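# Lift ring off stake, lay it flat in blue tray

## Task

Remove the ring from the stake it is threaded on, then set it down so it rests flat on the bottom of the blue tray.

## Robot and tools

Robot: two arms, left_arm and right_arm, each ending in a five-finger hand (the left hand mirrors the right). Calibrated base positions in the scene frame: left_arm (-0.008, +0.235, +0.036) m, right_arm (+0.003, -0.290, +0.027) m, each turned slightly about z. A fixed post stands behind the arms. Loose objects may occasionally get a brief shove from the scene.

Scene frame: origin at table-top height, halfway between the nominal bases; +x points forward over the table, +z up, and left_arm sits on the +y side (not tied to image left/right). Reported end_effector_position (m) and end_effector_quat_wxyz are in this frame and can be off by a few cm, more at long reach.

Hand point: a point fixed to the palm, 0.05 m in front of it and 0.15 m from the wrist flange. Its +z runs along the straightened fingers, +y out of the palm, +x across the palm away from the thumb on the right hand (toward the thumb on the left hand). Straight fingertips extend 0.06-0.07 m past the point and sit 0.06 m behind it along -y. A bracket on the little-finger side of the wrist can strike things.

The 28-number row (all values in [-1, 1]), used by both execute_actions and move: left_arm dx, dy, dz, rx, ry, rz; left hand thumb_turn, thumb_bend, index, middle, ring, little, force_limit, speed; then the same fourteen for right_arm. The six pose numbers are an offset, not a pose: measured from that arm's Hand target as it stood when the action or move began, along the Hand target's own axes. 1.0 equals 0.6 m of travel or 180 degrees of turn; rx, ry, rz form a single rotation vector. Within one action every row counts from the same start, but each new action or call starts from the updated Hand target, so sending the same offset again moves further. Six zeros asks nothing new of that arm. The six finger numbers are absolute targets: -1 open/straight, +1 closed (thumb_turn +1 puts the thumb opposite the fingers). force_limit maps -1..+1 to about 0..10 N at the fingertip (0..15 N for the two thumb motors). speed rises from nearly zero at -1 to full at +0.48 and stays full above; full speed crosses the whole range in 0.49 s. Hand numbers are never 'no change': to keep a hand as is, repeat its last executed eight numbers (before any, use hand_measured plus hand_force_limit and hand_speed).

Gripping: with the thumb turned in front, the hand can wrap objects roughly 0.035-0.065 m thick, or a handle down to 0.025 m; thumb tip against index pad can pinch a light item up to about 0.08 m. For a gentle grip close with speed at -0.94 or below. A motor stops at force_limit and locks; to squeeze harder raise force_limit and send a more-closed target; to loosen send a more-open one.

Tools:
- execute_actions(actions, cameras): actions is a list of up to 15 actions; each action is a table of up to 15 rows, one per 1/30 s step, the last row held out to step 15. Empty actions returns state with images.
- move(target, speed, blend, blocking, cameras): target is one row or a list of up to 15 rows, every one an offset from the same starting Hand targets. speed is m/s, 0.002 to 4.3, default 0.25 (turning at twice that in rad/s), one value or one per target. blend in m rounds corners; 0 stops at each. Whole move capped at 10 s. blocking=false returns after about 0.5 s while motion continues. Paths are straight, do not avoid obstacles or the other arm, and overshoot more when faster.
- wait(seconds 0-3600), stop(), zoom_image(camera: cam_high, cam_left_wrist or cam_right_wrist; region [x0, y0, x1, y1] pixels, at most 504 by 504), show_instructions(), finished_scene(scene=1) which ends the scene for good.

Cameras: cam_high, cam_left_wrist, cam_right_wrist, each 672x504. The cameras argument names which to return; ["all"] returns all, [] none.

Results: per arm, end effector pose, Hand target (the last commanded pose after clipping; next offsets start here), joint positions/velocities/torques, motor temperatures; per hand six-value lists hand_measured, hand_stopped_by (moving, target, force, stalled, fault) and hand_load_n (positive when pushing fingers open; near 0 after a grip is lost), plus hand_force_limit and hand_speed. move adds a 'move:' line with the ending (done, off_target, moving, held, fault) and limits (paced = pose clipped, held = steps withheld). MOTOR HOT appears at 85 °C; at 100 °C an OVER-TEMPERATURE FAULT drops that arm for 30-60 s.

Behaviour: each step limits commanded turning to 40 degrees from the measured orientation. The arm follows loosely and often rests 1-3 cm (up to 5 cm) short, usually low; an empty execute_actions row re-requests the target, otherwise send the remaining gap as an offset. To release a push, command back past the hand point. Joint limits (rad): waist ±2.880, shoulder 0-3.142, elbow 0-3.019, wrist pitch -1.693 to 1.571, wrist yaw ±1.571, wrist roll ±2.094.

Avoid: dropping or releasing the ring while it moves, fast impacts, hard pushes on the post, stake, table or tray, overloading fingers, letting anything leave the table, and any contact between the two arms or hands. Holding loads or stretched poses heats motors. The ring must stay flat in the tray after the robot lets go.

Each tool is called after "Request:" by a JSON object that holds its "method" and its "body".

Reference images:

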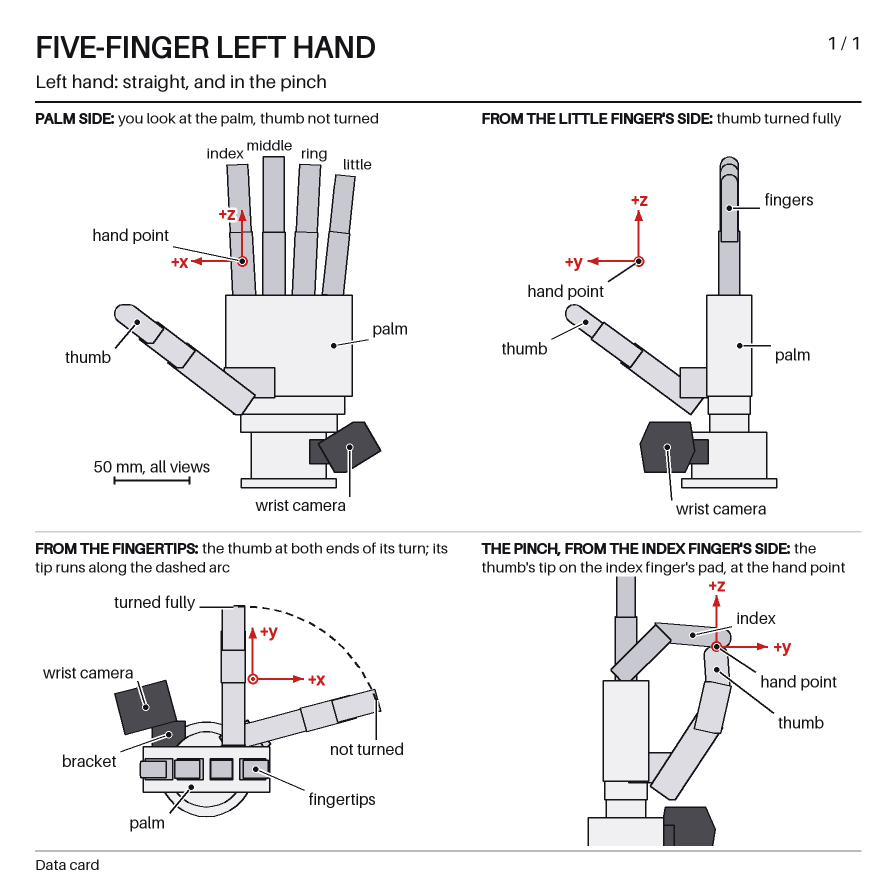

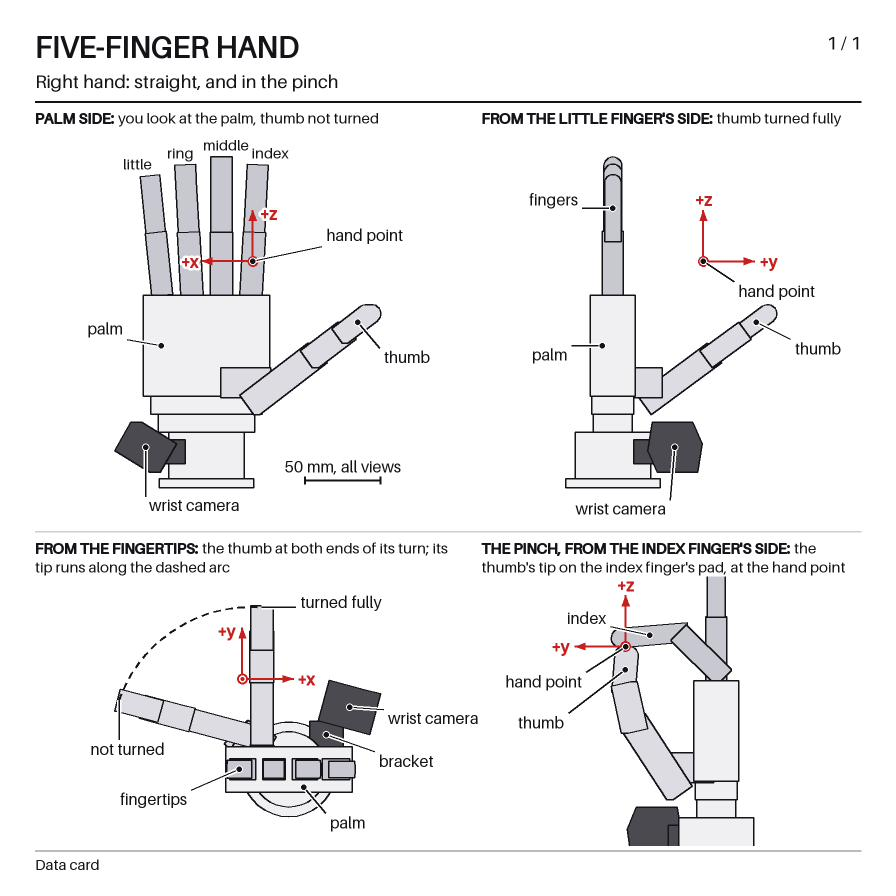

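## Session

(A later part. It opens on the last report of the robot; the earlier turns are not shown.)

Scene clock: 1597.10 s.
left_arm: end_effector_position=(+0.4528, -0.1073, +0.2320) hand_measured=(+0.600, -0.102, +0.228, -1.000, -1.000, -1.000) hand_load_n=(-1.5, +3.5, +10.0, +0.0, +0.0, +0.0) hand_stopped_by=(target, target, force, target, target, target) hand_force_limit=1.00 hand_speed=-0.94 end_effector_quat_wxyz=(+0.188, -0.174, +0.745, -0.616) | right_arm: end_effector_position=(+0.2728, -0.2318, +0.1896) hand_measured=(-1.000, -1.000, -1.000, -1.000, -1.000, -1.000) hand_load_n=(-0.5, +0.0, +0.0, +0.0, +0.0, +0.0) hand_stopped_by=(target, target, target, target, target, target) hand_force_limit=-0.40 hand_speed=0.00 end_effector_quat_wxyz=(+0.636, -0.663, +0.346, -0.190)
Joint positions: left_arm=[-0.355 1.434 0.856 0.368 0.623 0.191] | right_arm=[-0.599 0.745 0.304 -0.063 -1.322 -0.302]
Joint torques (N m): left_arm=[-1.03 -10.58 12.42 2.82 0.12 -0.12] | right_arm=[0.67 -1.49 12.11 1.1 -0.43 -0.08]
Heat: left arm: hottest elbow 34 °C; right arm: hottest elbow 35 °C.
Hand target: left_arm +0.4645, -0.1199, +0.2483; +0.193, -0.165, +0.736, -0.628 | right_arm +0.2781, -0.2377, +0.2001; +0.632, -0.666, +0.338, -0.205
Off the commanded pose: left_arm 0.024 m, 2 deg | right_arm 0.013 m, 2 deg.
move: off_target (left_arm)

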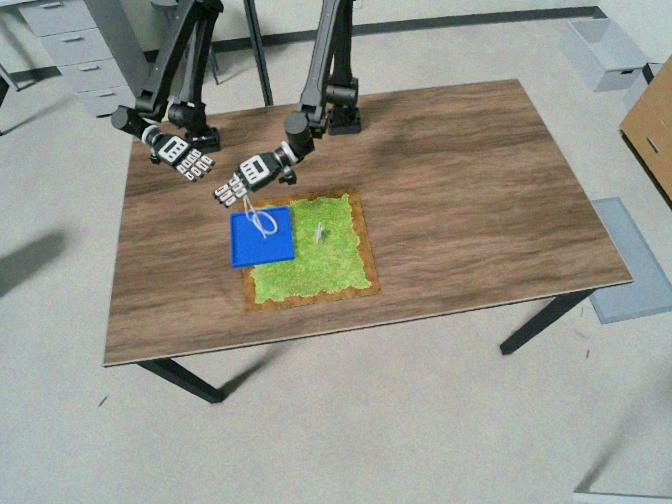

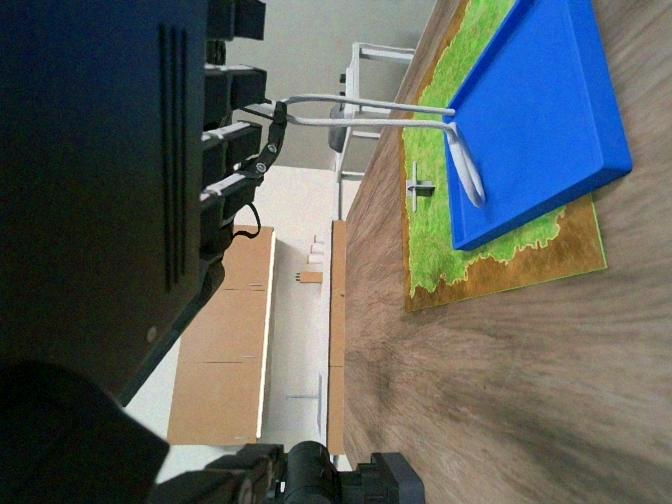

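Request:
{"method": "move", "body": {"target": [0.0008,0.0318,0.0541,0,0,0,0.6,-0.1,0.24,-1,-1,-1,1.0,-0.94,0,0,0,0,0,0,-1,-1,-1,-1,-1,-1,-0.4,0], "speed": 0.04, "cameras": ["cam_high","cam_right_wrist"]}}

Request:
{"method": "zoom_image", "body": {"camera": "cam_right_wrist", "region": [370, 80, 570, 280]}}

Request:
{"method": "zoom_image", "body": {"camera": "cam_high", "region": [220, 170, 320, 270]}}

Scene clock: 1599.07 s.
left_arm: end_effector_position=(+0.4687, -0.1314, +0.2098) hand_measured=(+0.600, -0.102, +0.228, -1.000, -1.000, -1.000) hand_load_n=(-2.0, +3.5, +9.5, +0.0, +0.0, +0.0) hand_stopped_by=(target, target, force, target, target, target) hand_force_limit=1.00 hand_speed=-0.94 end_effector_quat_wxyz=(+0.189, -0.173, +0.745, -0.616) | right_arm: end_effector_position=(+0.2728, -0.2318, +0.1896) hand_measured=(-1.000, -1.000, -1.000, -1.000, -1.000, -1.000) hand_load_n=(-0.5, +0.0, +0.0, +0.0, +0.0, +0.0) hand_stopped_by=(target, target, target, target, target, target) hand_force_limit=-0.40 hand_speed=0.00 end_effector_quat_wxyz=(+0.636, -0.663, +0.346, -0.190)
Joint positions: left_arm=[-0.391 1.532 0.893 0.433 0.588 0.184] | right_arm=[-0.599 0.745 0.304 -0.063 -1.322 -0.302]
Joint torques (N m): left_arm=[-1.14 -11.87 12.16 2.89 0.13 -0.11] | right_arm=[0.32 -1.9 12 1.29 -0.51 -0.1]
Heat: left arm: hottest elbow 35 °C; right arm: hottest elbow 35 °C.
Hand target: left_arm +0.4801, -0.1450, +0.2250; +0.193, -0.165, +0.736, -0.628 | right_arm +0.2781, -0.2377, +0.2001; +0.632, -0.666, +0.338, -0.205
Off the commanded pose: left_arm 0.023 m, 2 deg | right_arm 0.013 m, 2 deg.
move: off_target (left_arm)

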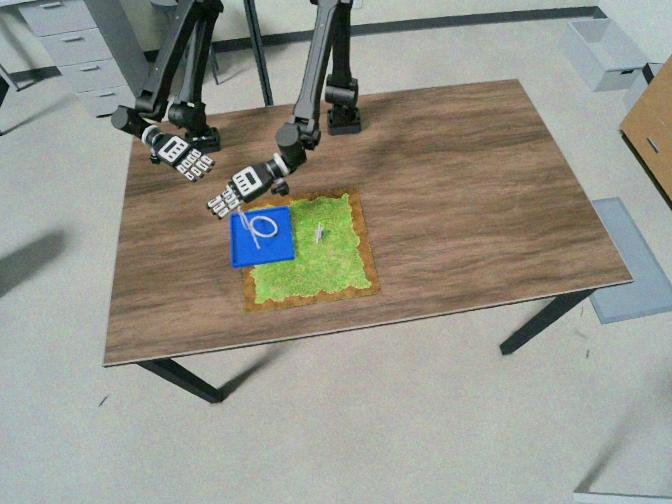

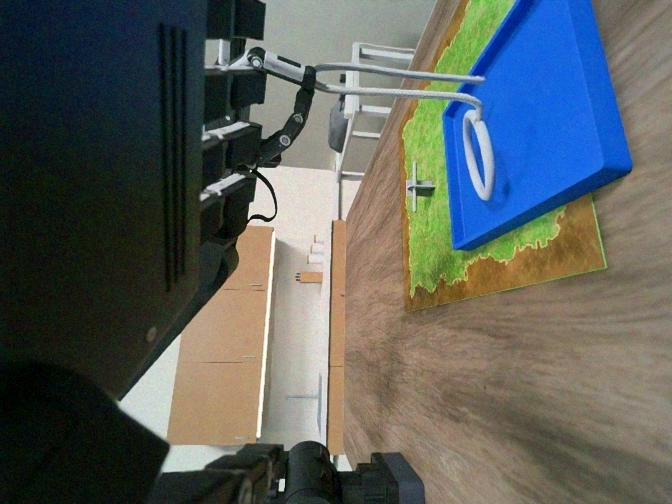

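Scaled by 2.520 from the camera's image (finer frame: 960x720).

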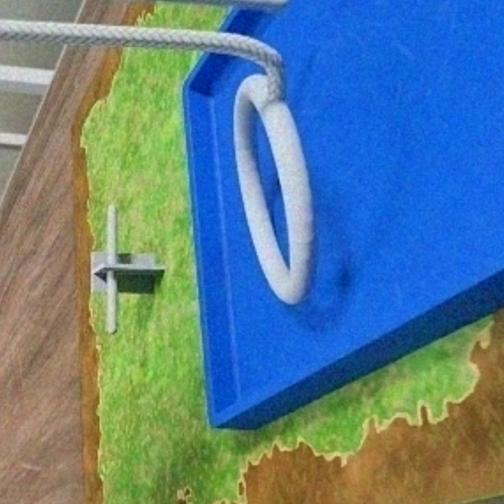

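Scaled by 5.040 from the camera's image (finer frame: 960x720).

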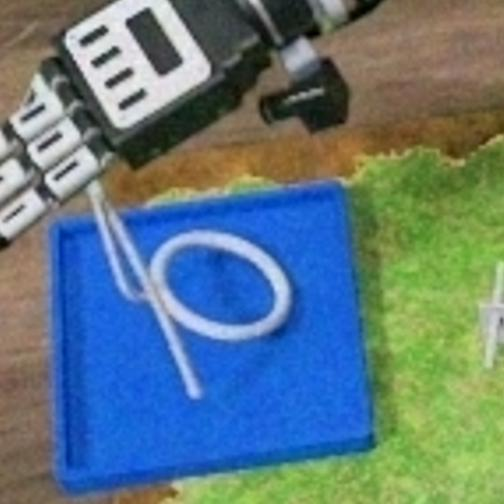

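Request:
{"method": "move", "body": {"target": [0.0034,0.0519,0.0503,0,0,0,0.6,-0.1,0.24,-1,-1,-1,1.0,-0.94,0,0,0,0,0,0,-1,-1,-1,-1,-1,-1,-0.4,0], "speed": 0.04, "cameras": ["cam_high","cam_right_wrist"]}}

Request:
{"method": "zoom_image", "body": {"camera": "cam_right_wrist", "region": [370, 0, 570, 200]}}

Request:
{"method": "zoom_image", "body": {"camera": "cam_high", "region": [220, 170, 320, 270]}}

Scene clock: 1601.27 s.
left_arm: end_effector_position=(+0.4826, -0.1526, +0.1773) hand_measured=(+0.600, -0.102, +0.228, -1.000, -1.000, -1.000) hand_load_n=(-1.5, +3.5, +10.0, +0.0, +0.0, +0.0) hand_stopped_by=(target, target, force, target, target, target) hand_force_limit=1.00 hand_speed=-0.94 end_effector_quat_wxyz=(+0.190, -0.173, +0.745, -0.616) | right_arm: end_effector_position=(+0.2728, -0.2318, +0.1896) hand_measured=(-1.000, -1.000, -1.000, -1.000, -1.000, -1.000) hand_load_n=(+0.0, +0.0, +0.0, +0.0, +0.0, +0.0) hand_stopped_by=(target, target, target, target, target, target) hand_force_limit=-0.40 hand_speed=0.00 end_effector_quat_wxyz=(+0.636, -0.663, +0.346, -0.190)
Joint positions: left_arm=[-0.418 1.643 0.92 0.523 0.559 0.178] | right_arm=[-0.599 0.745 0.304 -0.063 -1.322 -0.302]
Joint torques (N m): left_arm=[-1.26 -13.1 11.51 2.91 0.12 -0.12] | right_arm=[1.14 -1.03 12.11 0.99 -0.49 -0.09]
Heat: left arm: hottest elbow 35 °C; right arm: hottest elbow 35 °C.
Hand target: left_arm +0.4931, -0.1671, +0.1899; +0.193, -0.165, +0.736, -0.628 | right_arm +0.2781, -0.2377, +0.2001; +0.632, -0.666, +0.338, -0.205
Off the commanded pose: left_arm 0.022 m, 2 deg | right_arm 0.013 m, 2 deg.
move: off_target (left_arm)

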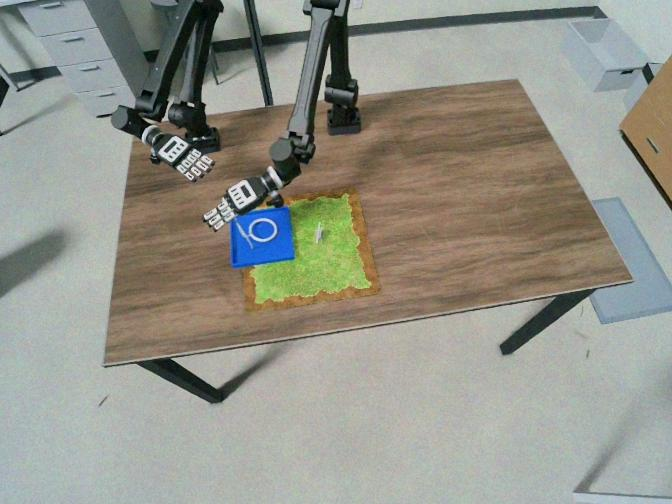

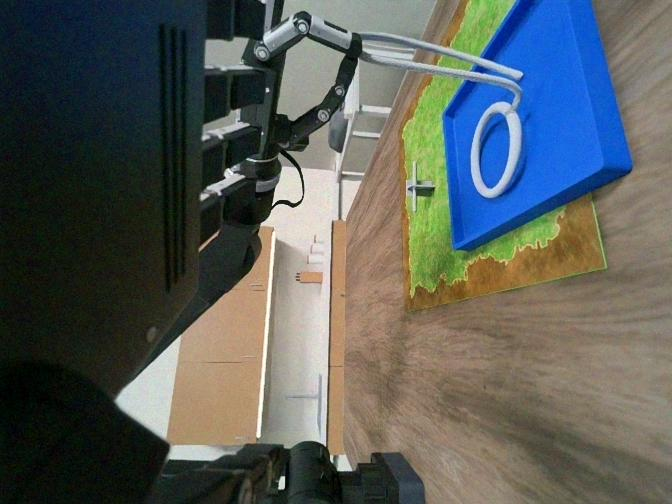

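Scaled by 2.520 from the camera's image (finer frame: 960x720).

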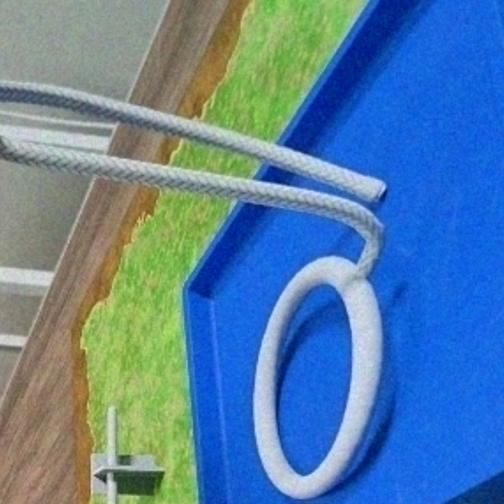

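Scaled by 5.040 from the camera's image (finer frame: 960x720).

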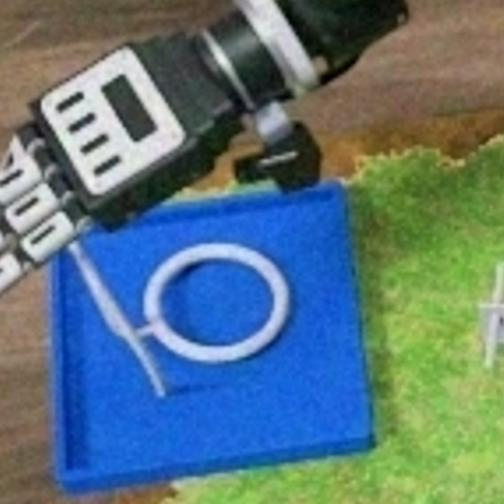

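Request:
{"method": "move", "body": {"target": [0.0039,0.0606,0.0477,0,0,0,0.6,-0.1,0.24,-1,-1,-1,1.0,-0.94,0,0,0,0,0,0,-1,-1,-1,-1,-1,-1,-0.4,0], "speed": 0.04, "cameras": ["cam_high","cam_right_wrist"]}}

Request:
{"method": "zoom_image", "body": {"camera": "cam_right_wrist", "region": [370, 0, 570, 200]}}

Request:
{"method": "zoom_image", "body": {"camera": "cam_high", "region": [220, 170, 320, 270]}}

Scene clock: 1603.53 s.
left_arm: end_effector_position=(+0.4969, -0.1732, +0.1441) hand_measured=(+0.600, -0.102, +0.228, -1.000, -1.000, -1.000) hand_load_n=(-1.5, +3.5, +10.0, -0.5, +0.0, +0.0) hand_stopped_by=(target, target, force, target, target, target) hand_force_limit=1.00 hand_speed=-0.94 end_effector_quat_wxyz=(+0.193, -0.170, +0.742, -0.619) | right_arm: end_effector_position=(+0.2728, -0.2318, +0.1896) hand_measured=(-1.000, -1.000, -1.000, -1.000, -1.000, -1.000) hand_load_n=(+0.0, +0.0, +0.0, +0.0, +0.0, +0.0) hand_stopped_by=(target, target, target, target, target, target) hand_force_limit=-0.40 hand_speed=0.00 end_effector_quat_wxyz=(+0.636, -0.663, +0.346, -0.190)
Joint positions: left_arm=[-0.442 1.759 0.954 0.618 0.536 0.173] | right_arm=[-0.599 0.745 0.304 -0.063 -1.322 -0.302]
Joint torques (N m): left_arm=[-1.03 -14.1 10.66 2.86 0.09 -0.09] | right_arm=[0.91 -2.32 12.1 1.09 -0.51 -0.03]
Heat: left arm: hottest elbow 35 °C; right arm: hottest elbow 35 °C.
Hand target: left_arm +0.5052, -0.1869, +0.1497; +0.193, -0.166, +0.736, -0.627 | right_arm +0.2781, -0.2377, +0.2001; +0.632, -0.666, +0.338, -0.205
Off the commanded pose: left_arm 0.017 m, 1 deg | right_arm 0.013 m, 2 deg.
move: off_target (left_arm)

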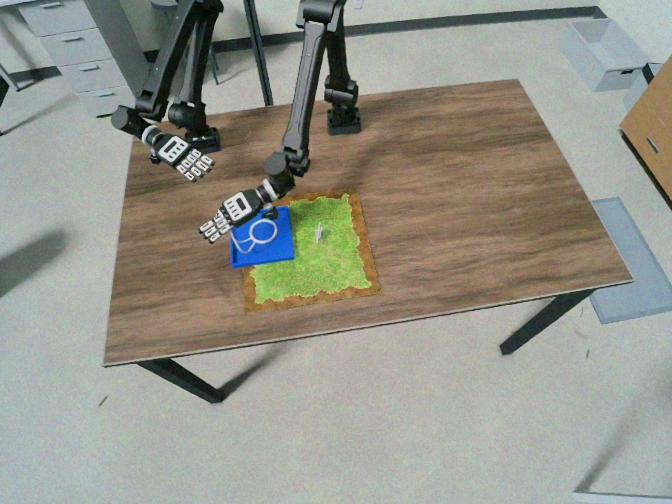

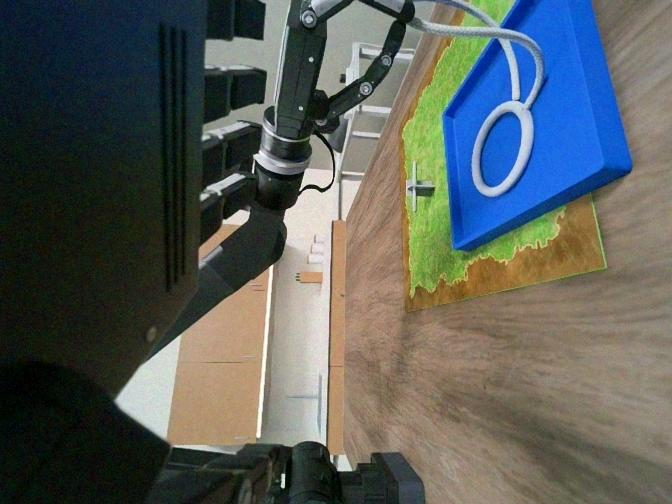

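Scaled by 2.520 from the camera's image (finer frame: 960x720).

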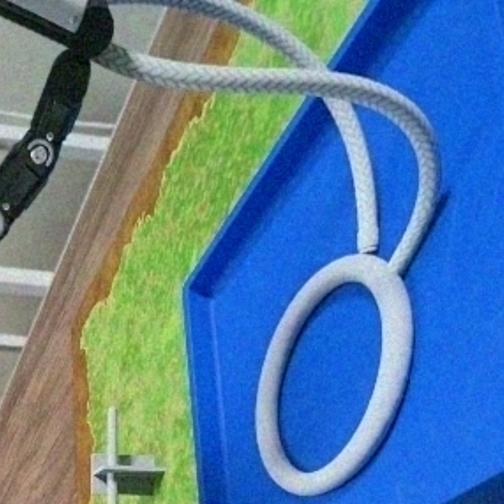

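Scaled by 5.040 from the camera's image (finer frame: 960x720).

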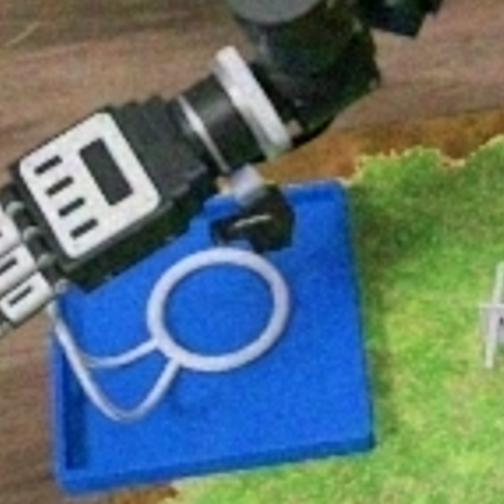

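Request:
{"method": "move", "body": {"target": [-0.0288,0.0745,0.0843,0,0,0,0.6,-0.1,0.24,-1,-1,-1,1.0,-0.94,0,0,0,0,0,0,-1,-1,-1,-1,-1,-1,-0.4,0], "speed": 0.05, "cameras": ["cam_high","cam_right_wrist","cam_left_wrist"]}}

Request:
{"method": "zoom_image", "body": {"camera": "cam_right_wrist", "region": [370, 0, 570, 200]}}

Request:
{"method": "zoom_image", "body": {"camera": "cam_high", "region": [220, 170, 320, 270]}}

Scene clock: 1607.90 s.
left_arm: end_effector_position=(+0.5389, -0.2015, +0.0998) hand_measured=(+0.600, -0.102, +0.228, -1.000, -1.000, -1.000) hand_load_n=(-1.5, +3.5, +10.0, +0.0, +0.0, +0.0) hand_stopped_by=(target, target, force, target, target, target) hand_force_limit=1.00 hand_speed=-0.94 end_effector_quat_wxyz=(+0.195, -0.169, +0.741, -0.620) | right_arm: end_effector_position=(+0.2728, -0.2318, +0.1896) hand_measured=(-1.000, -1.000, -1.000, -1.000, -1.000, -1.000) hand_load_n=(+0.0, +0.0, +0.0, +0.0, +0.0, +0.0) hand_stopped_by=(target, target, target, target, target, target) hand_force_limit=-0.40 hand_speed=0.00 end_effector_quat_wxyz=(+0.636, -0.663, +0.346, -0.190)
Joint positions: left_arm=[-0.451 1.947 1.089 0.678 0.527 0.171] | right_arm=[-0.599 0.745 0.304 -0.063 -1.322 -0.302]
Joint torques (N m): left_arm=[-0.97 -16.26 10.13 2.81 0.09 -0.11] | right_arm=[0.09 -1.96 11.99 0.94 -0.43 -0.08]
Heat: left arm: hottest elbow 35 °C; right arm: hottest elbow 36 °C.
Hand target: left_arm +0.5451, -0.2150, +0.1000; +0.193, -0.165, +0.736, -0.627 | right_arm +0.2781, -0.2377, +0.2001; +0.632, -0.666, +0.338, -0.205
Off the commanded pose: left_arm 0.015 m, 1 deg | right_arm 0.013 m, 2 deg.
move: off_target (left_arm)

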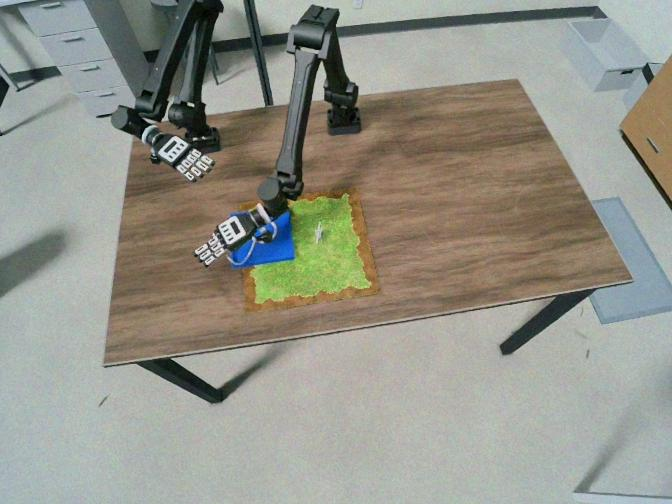

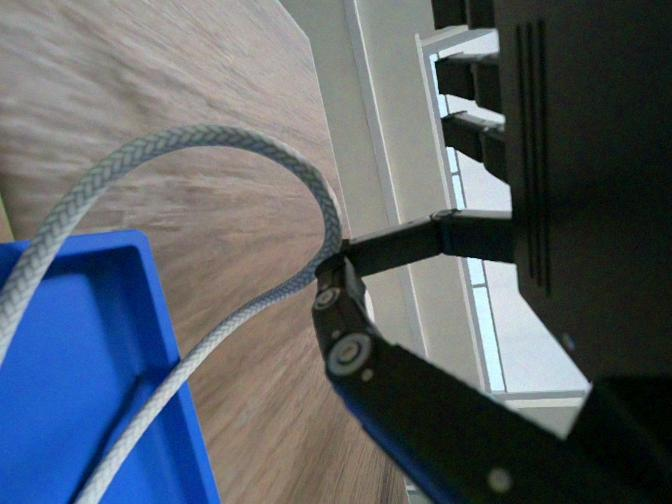

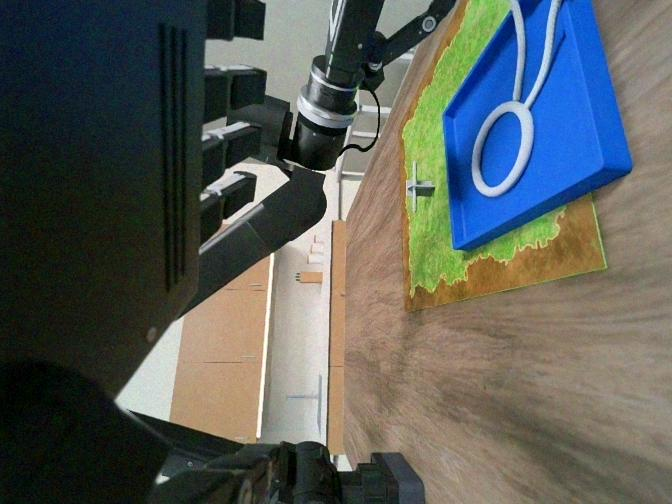

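Scaled by 2.520 from the camera's image (finer frame: 960x720).

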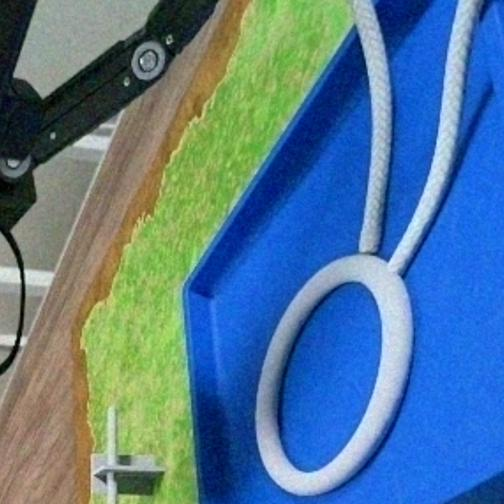

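Scaled by 5.040 from the camera's image (finer frame: 960x720).

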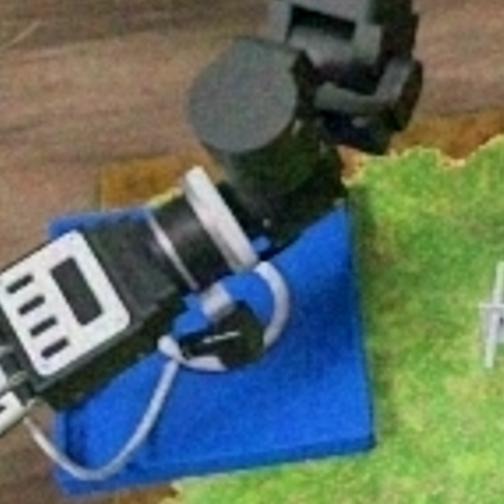

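Request:
{"method": "move", "body": {"target": [-0.008,0.0715,0.037,0,0,0,0.6,-0.1,0.24,-1,-1,-1,1.0,-0.94,0,0,0,0,0,0,-1,-1,-1,-1,-1,-1,-0.4,0], "speed": 0.04, "cameras": ["cam_high","cam_right_wrist","cam_left_wrist"]}}

Request:
{"method": "zoom_image", "body": {"camera": "cam_right_wrist", "region": [370, 0, 570, 200]}}

Request:
{"method": "zoom_image", "body": {"camera": "cam_high", "region": [200, 190, 300, 290]}}

Scene clock: 1610.03 s.
left_arm: end_effector_position=(+0.5549, -0.2120, +0.0570) hand_measured=(+0.600, -0.102, +0.228, -1.000, -1.000, -1.000) hand_load_n=(-1.5, +3.5, +10.0, +0.0, +0.0, +0.0) hand_stopped_by=(target, target, force, target, target, target) hand_force_limit=1.00 hand_speed=-0.94 end_effector_quat_wxyz=(+0.195, -0.169, +0.740, -0.621) | right_arm: end_effector_position=(+0.2728, -0.2318, +0.1896) hand_measured=(-1.000, -1.000, -1.000, -1.000, -1.000, -1.000) hand_load_n=(+0.0, +0.0, +0.0, +0.0, +0.0, +0.0) hand_stopped_by=(target, target, target, target, target, target) hand_force_limit=-0.40 hand_speed=0.00 end_effector_quat_wxyz=(+0.636, -0.663, +0.346, -0.190)
Joint positions: left_arm=[-0.453 2.07 1.146 0.746 0.525 0.171] | right_arm=[-0.599 0.745 0.304 -0.063 -1.322 -0.302]
Joint torques (N m): left_arm=[-1.14 -17.26 9.62 2.88 0.07 -0.12] | right_arm=[0.5 -1.26 12.11 1.11 -0.48 -0.05]
Heat: left arm: hottest elbow 35 °C; right arm: hottest elbow 36 °C.
Hand target: left_arm +0.5600, -0.2252, +0.0551; +0.193, -0.165, +0.736, -0.628 | right_arm +0.2781, -0.2377, +0.2001; +0.632, -0.666, +0.338, -0.205
Off the commanded pose: left_arm 0.014 m, 1 deg | right_arm 0.013 m, 2 deg.
move: off_target (left_arm)

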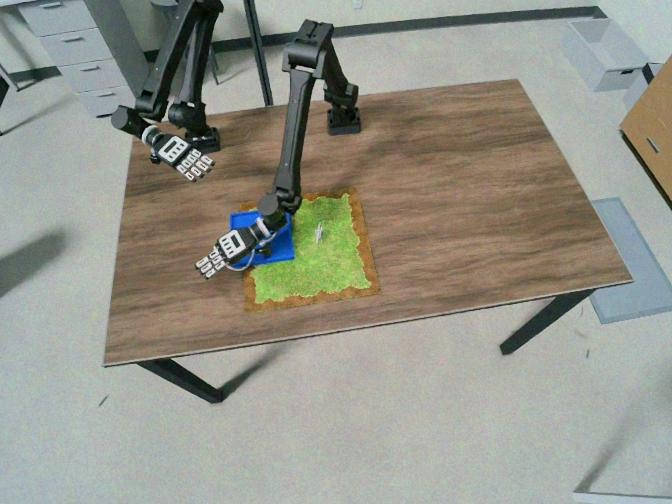

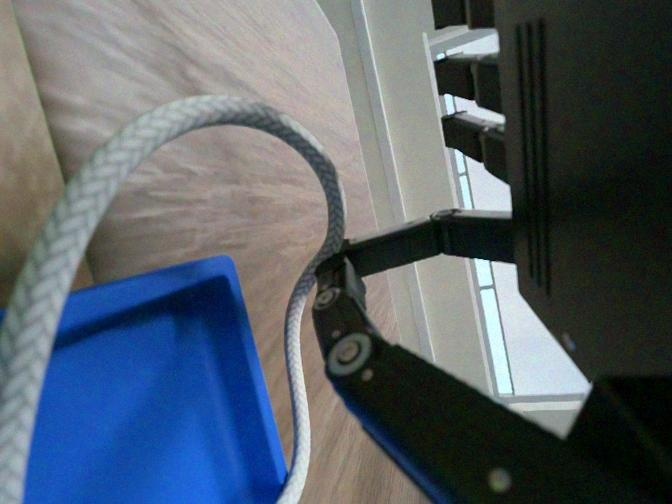

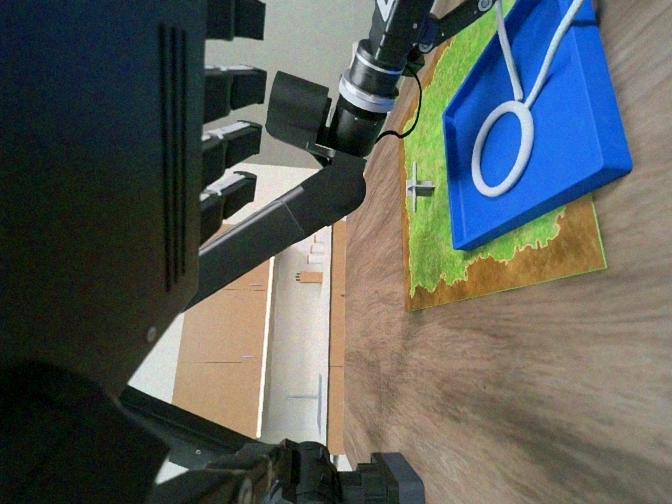

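Scaled by 2.520 from the camera's image (finer frame: 960x720).

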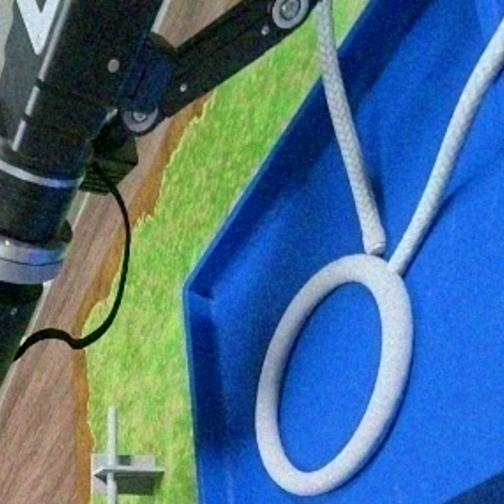

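Scaled by 5.040 from the camera's image (finer frame: 960x720).

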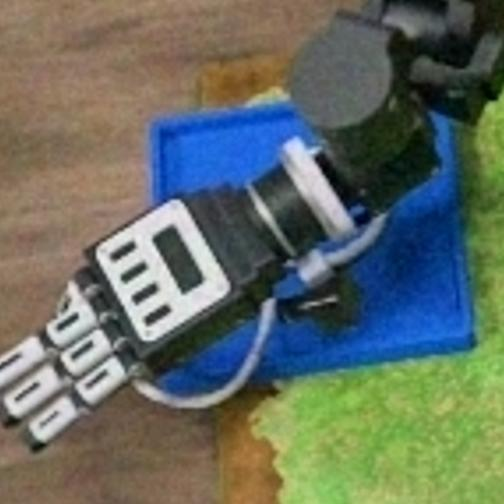

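Request:
{"method": "move", "body": {"target": [0.0003,0.0272,0.0107,0,0,0,0.6,-0.1,0.24,-1,-1,-1,1.0,-0.94,0,0,0,0,0,0,-1,-1,-1,-1,-1,-1,-0.4,0], "speed": 0.03, "cameras": ["cam_high","cam_right_wrist","cam_left_wrist"]}}

Request:
{"method": "zoom_image", "body": {"camera": "cam_right_wrist", "region": [370, 0, 570, 200]}}

Scene clock: 1612.00 s.
left_arm: end_effector_position=(+0.5593, -0.2157, +0.0421) hand_measured=(+0.600, -0.102, +0.228, -1.000, -1.000, -1.000) hand_load_n=(-1.5, +3.0, +10.0, +0.0, -0.5, +0.0) hand_stopped_by=(target, target, force, target, target, target) hand_force_limit=1.00 hand_speed=-0.94 end_effector_quat_wxyz=(+0.196, -0.168, +0.739, -0.622) | right_arm: end_effector_position=(+0.2728, -0.2318, +0.1896) hand_measured=(-1.000, -1.000, -1.000, -1.000, -1.000, -1.000) hand_load_n=(-0.5, +0.0, -0.5, +0.0, +0.0, +0.0) hand_stopped_by=(target, target, target, target, target, target) hand_force_limit=-0.40 hand_speed=0.00 end_effector_quat_wxyz=(+0.636, -0.663, +0.346, -0.190)
Joint positions: left_arm=[-0.455 2.112 1.165 0.774 0.524 0.17] | right_arm=[-0.599 0.745 0.304 -0.063 -1.322 -0.302]
Joint torques (N m): left_arm=[-1.08 -17.79 9.13 2.74 0.08 -0.12] | right_arm=[0.5 -2.02 12.22 1.1 -0.48 -0.03]
Heat: left arm: hottest elbow 35 °C; right arm: hottest elbow 36 °C.
Hand target: left_arm +0.5630, -0.2280, +0.0378; +0.193, -0.165, +0.736, -0.627 | right_arm +0.2781, -0.2377, +0.2001; +0.632, -0.666, +0.338, -0.205
Off the commanded pose: left_arm 0.014 m, 1 deg | right_arm 0.013 m, 2 deg.
move: off_target (left_arm)

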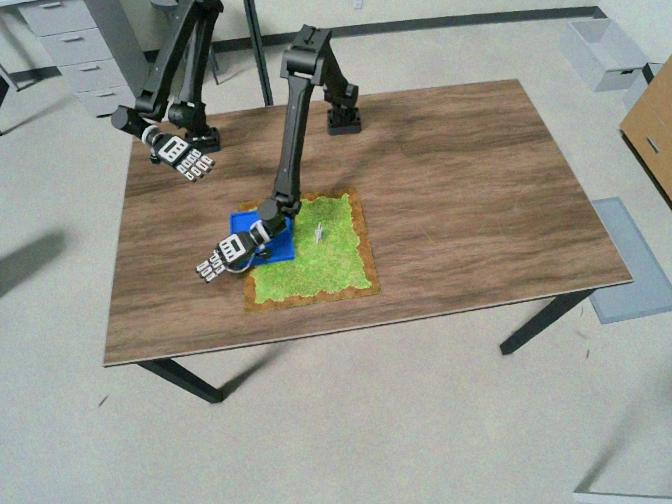

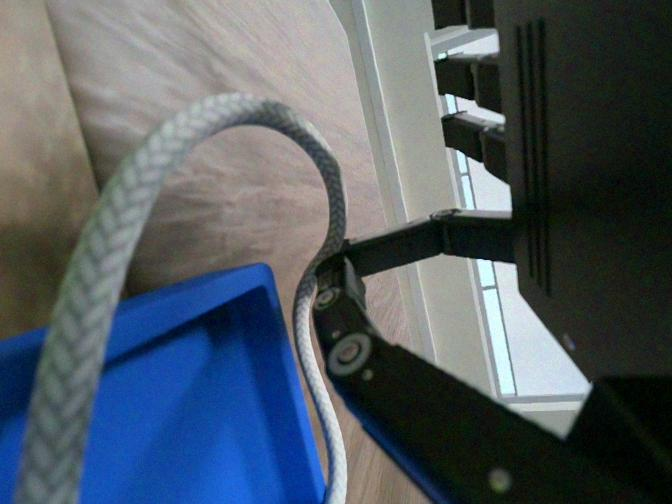

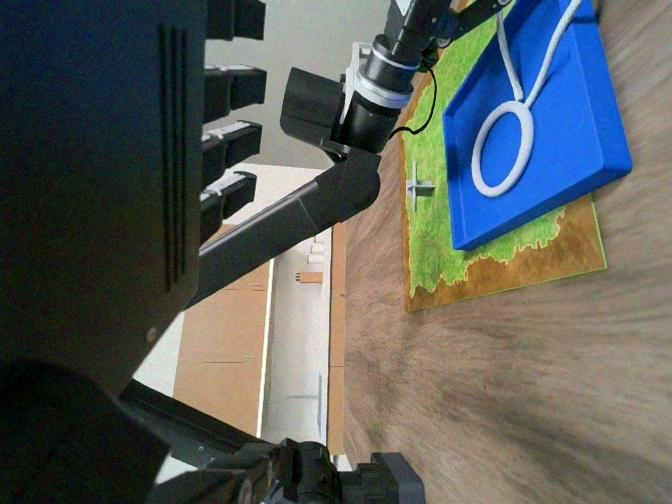

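Scaled by 2.520 from the camera's image (finer frame: 960x720).

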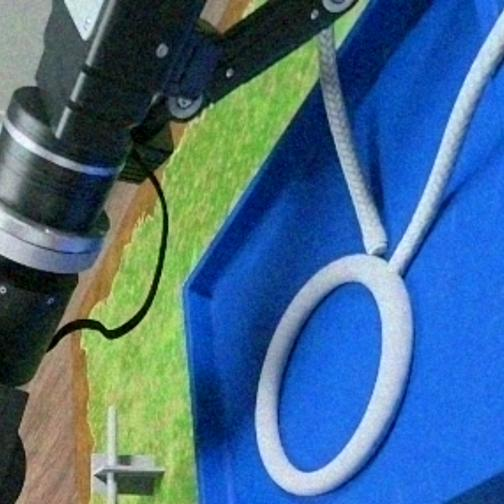

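Request:
{"method": "move", "body": {"target": [0,0,0,0,0,0,0.6,-0.1,-0.2,-1,-1,-1,1.0,-0.9,0,0,0,0,0,0,-1,-1,-1,-1,-1,-1,-0.4,0], "speed": 0.03, "cameras": ["cam_high","cam_right_wrist","cam_left_wrist"]}}

Request:
{"method": "zoom_image", "body": {"camera": "cam_right_wrist", "region": [400, 0, 600, 200]}}

Scene clock: 1614.67 s.
left_arm: end_effector_position=(+0.5593, -0.2157, +0.0421) hand_measured=(+0.600, -0.100, -0.200, -1.000, -1.000, -1.000) hand_load_n=(+0.0, +0.5, +0.0, +0.0, +0.0, +0.0) hand_stopped_by=(target, target, target, target, target, target) hand_force_limit=1.00 hand_speed=-0.90 end_effector_quat_wxyz=(+0.196, -0.168, +0.739, -0.622) | right_arm: end_effector_position=(+0.2728, -0.2318, +0.1896) hand_measured=(-1.000, -1.000, -1.000, -1.000, -1.000, -1.000) hand_load_n=(+0.0, +0.0, +0.0, +0.0, +0.0, +0.0) hand_stopped_by=(target, target, target, target, target, target) hand_force_limit=-0.40 hand_speed=0.00 end_effector_quat_wxyz=(+0.636, -0.663, +0.346, -0.190)
Joint positions: left_arm=[-0.455 2.112 1.165 0.774 0.524 0.17] | right_arm=[-0.599 0.745 0.304 -0.063 -1.322 -0.302]
Joint torques (N m): left_arm=[-1.03 -17.73 9.22 2.81 0.08 -0.09] | right_arm=[0.21 -1.67 12.1 1.13 -0.43 -0.09]
Heat: left arm: hottest elbow 35 °C; right arm: hottest elbow 36 °C.
Hand target: left_arm +0.5630, -0.2280, +0.0378; +0.193, -0.165, +0.736, -0.627 | right_arm +0.2781, -0.2377, +0.2001; +0.632, -0.666, +0.338, -0.205
Off the commanded pose: left_arm 0.014 m, 1 deg | right_arm 0.013 m, 2 deg.
move: done

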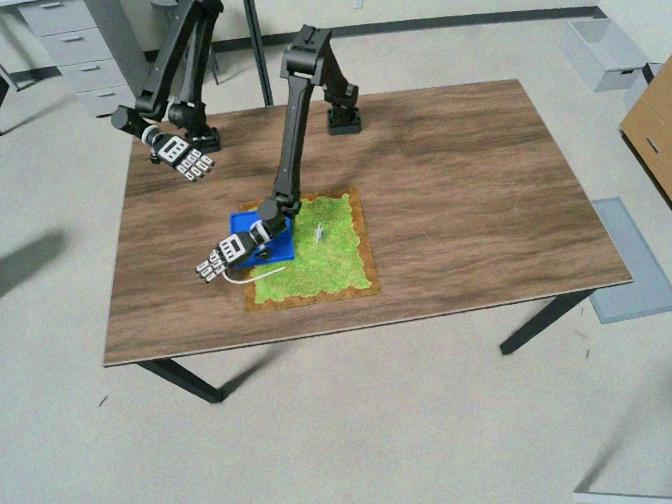

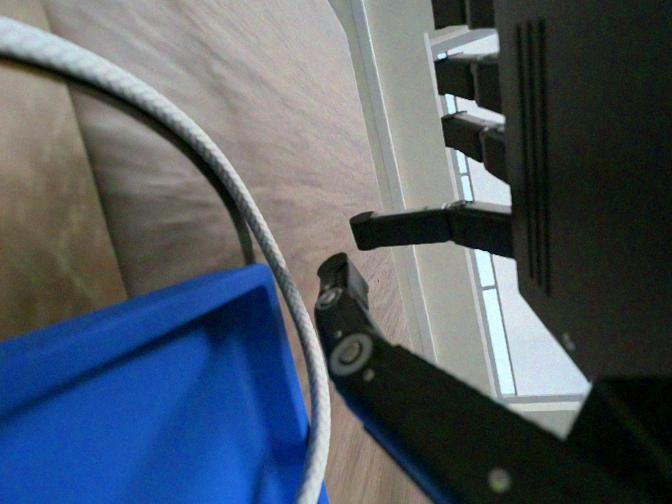

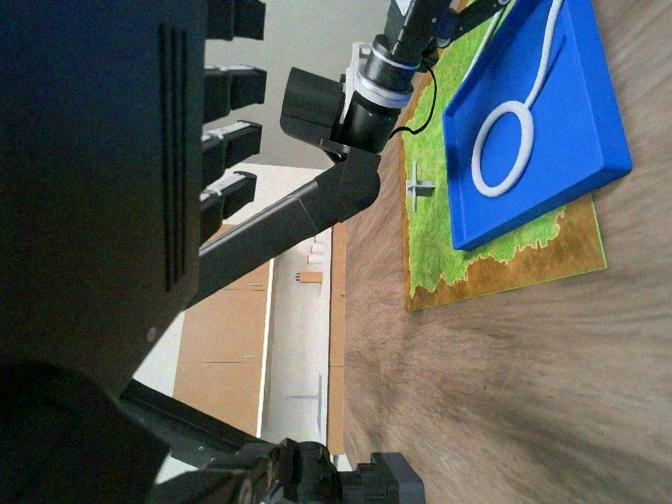

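Scaled by 2.520 from the camera's image (finer frame: 960x720).

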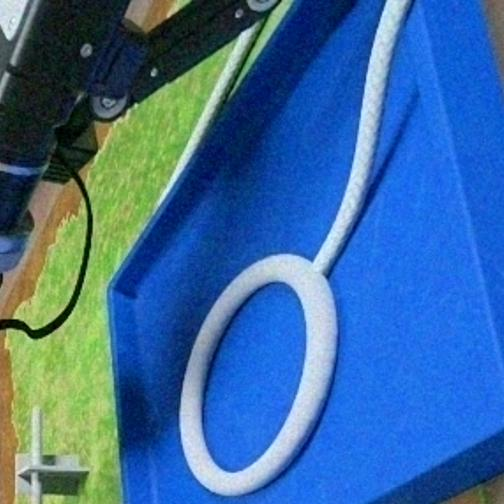

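Request:
{"method": "move", "body": {"target": [-0.0064,-0.0824,-0.0115,0,0,0,0.6,-0.1,-0.2,-1,-1,-1,1.0,-0.9,0,0,0,0,0,0,-1,-1,-1,-1,-1,-1,-0.4,0], "speed": 0.05, "cameras": ["cam_high","cam_right_wrist","cam_left_wrist"]}}

Request:
{"method": "zoom_image", "body": {"camera": "cam_right_wrist", "region": [400, 0, 600, 200]}}

Scene clock: 1616.80 s.
left_arm: end_effector_position=(+0.5588, -0.2154, +0.0751) hand_measured=(+0.600, -0.100, -0.200, -1.000, -1.000, -1.000) hand_load_n=(+0.0, +0.5, -0.5, +0.0, +0.0, +0.0) hand_stopped_by=(target, target, target, target, target, target) hand_force_limit=1.00 hand_speed=-0.90 end_effector_quat_wxyz=(+0.194, -0.170, +0.741, -0.620) | right_arm: end_effector_position=(+0.2728, -0.2318, +0.1896) hand_measured=(-1.000, -1.000, -1.000, -1.000, -1.000, -1.000) hand_load_n=(-0.5, +0.0, +0.0, +0.0, +0.0, -0.5) hand_stopped_by=(target, target, target, target, target, target) hand_force_limit=-0.40 hand_speed=0.00 end_effector_quat_wxyz=(+0.636, -0.663, +0.346, -0.190)
Joint positions: left_arm=[-0.455 2.039 1.165 0.694 0.524 0.17] | right_arm=[-0.599 0.745 0.304 -0.063 -1.322 -0.302]
Joint torques (N m): left_arm=[-0.97 -20.01 9.58 1.77 0.08 -0.11] | right_arm=[0.32 -1.55 12.16 1.25 -0.48 -0.04]
Heat: left arm: hottest elbow 35 °C; right arm: hottest elbow 36 °C.
Hand target: left_arm +0.5630, -0.2280, +0.0880; +0.193, -0.165, +0.736, -0.627 | right_arm +0.2781, -0.2377, +0.2001; +0.632, -0.666, +0.338, -0.205
Off the commanded pose: left_arm 0.018 m, 1 deg | right_arm 0.013 m, 2 deg.
move: off_target (left_arm)

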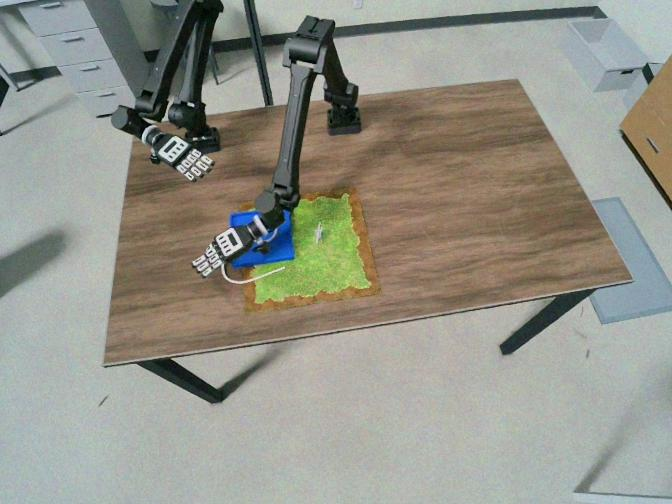

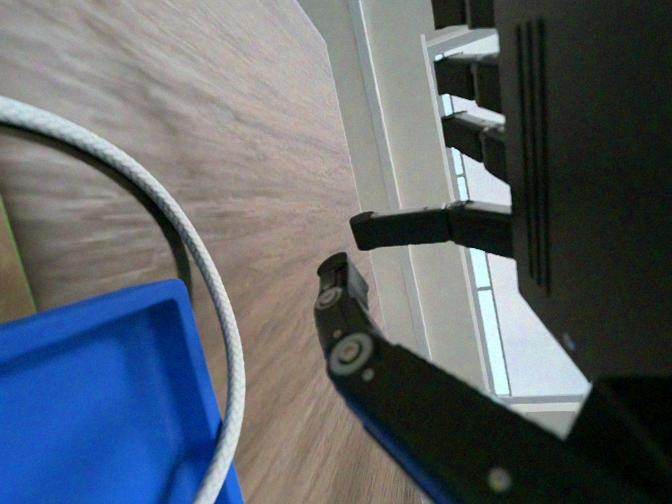

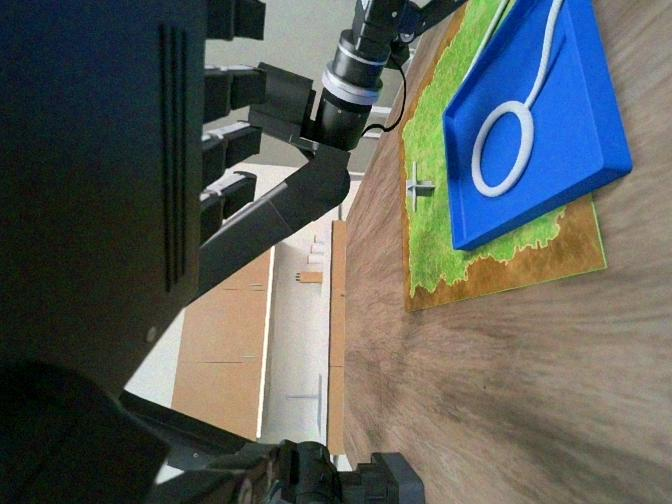

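Scaled by 2.520 from the camera's image (finer frame: 960x720).

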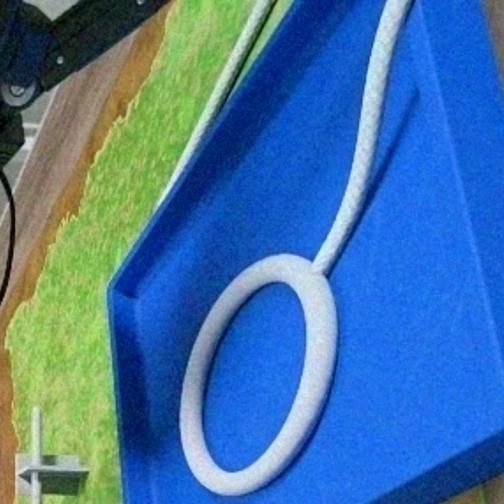

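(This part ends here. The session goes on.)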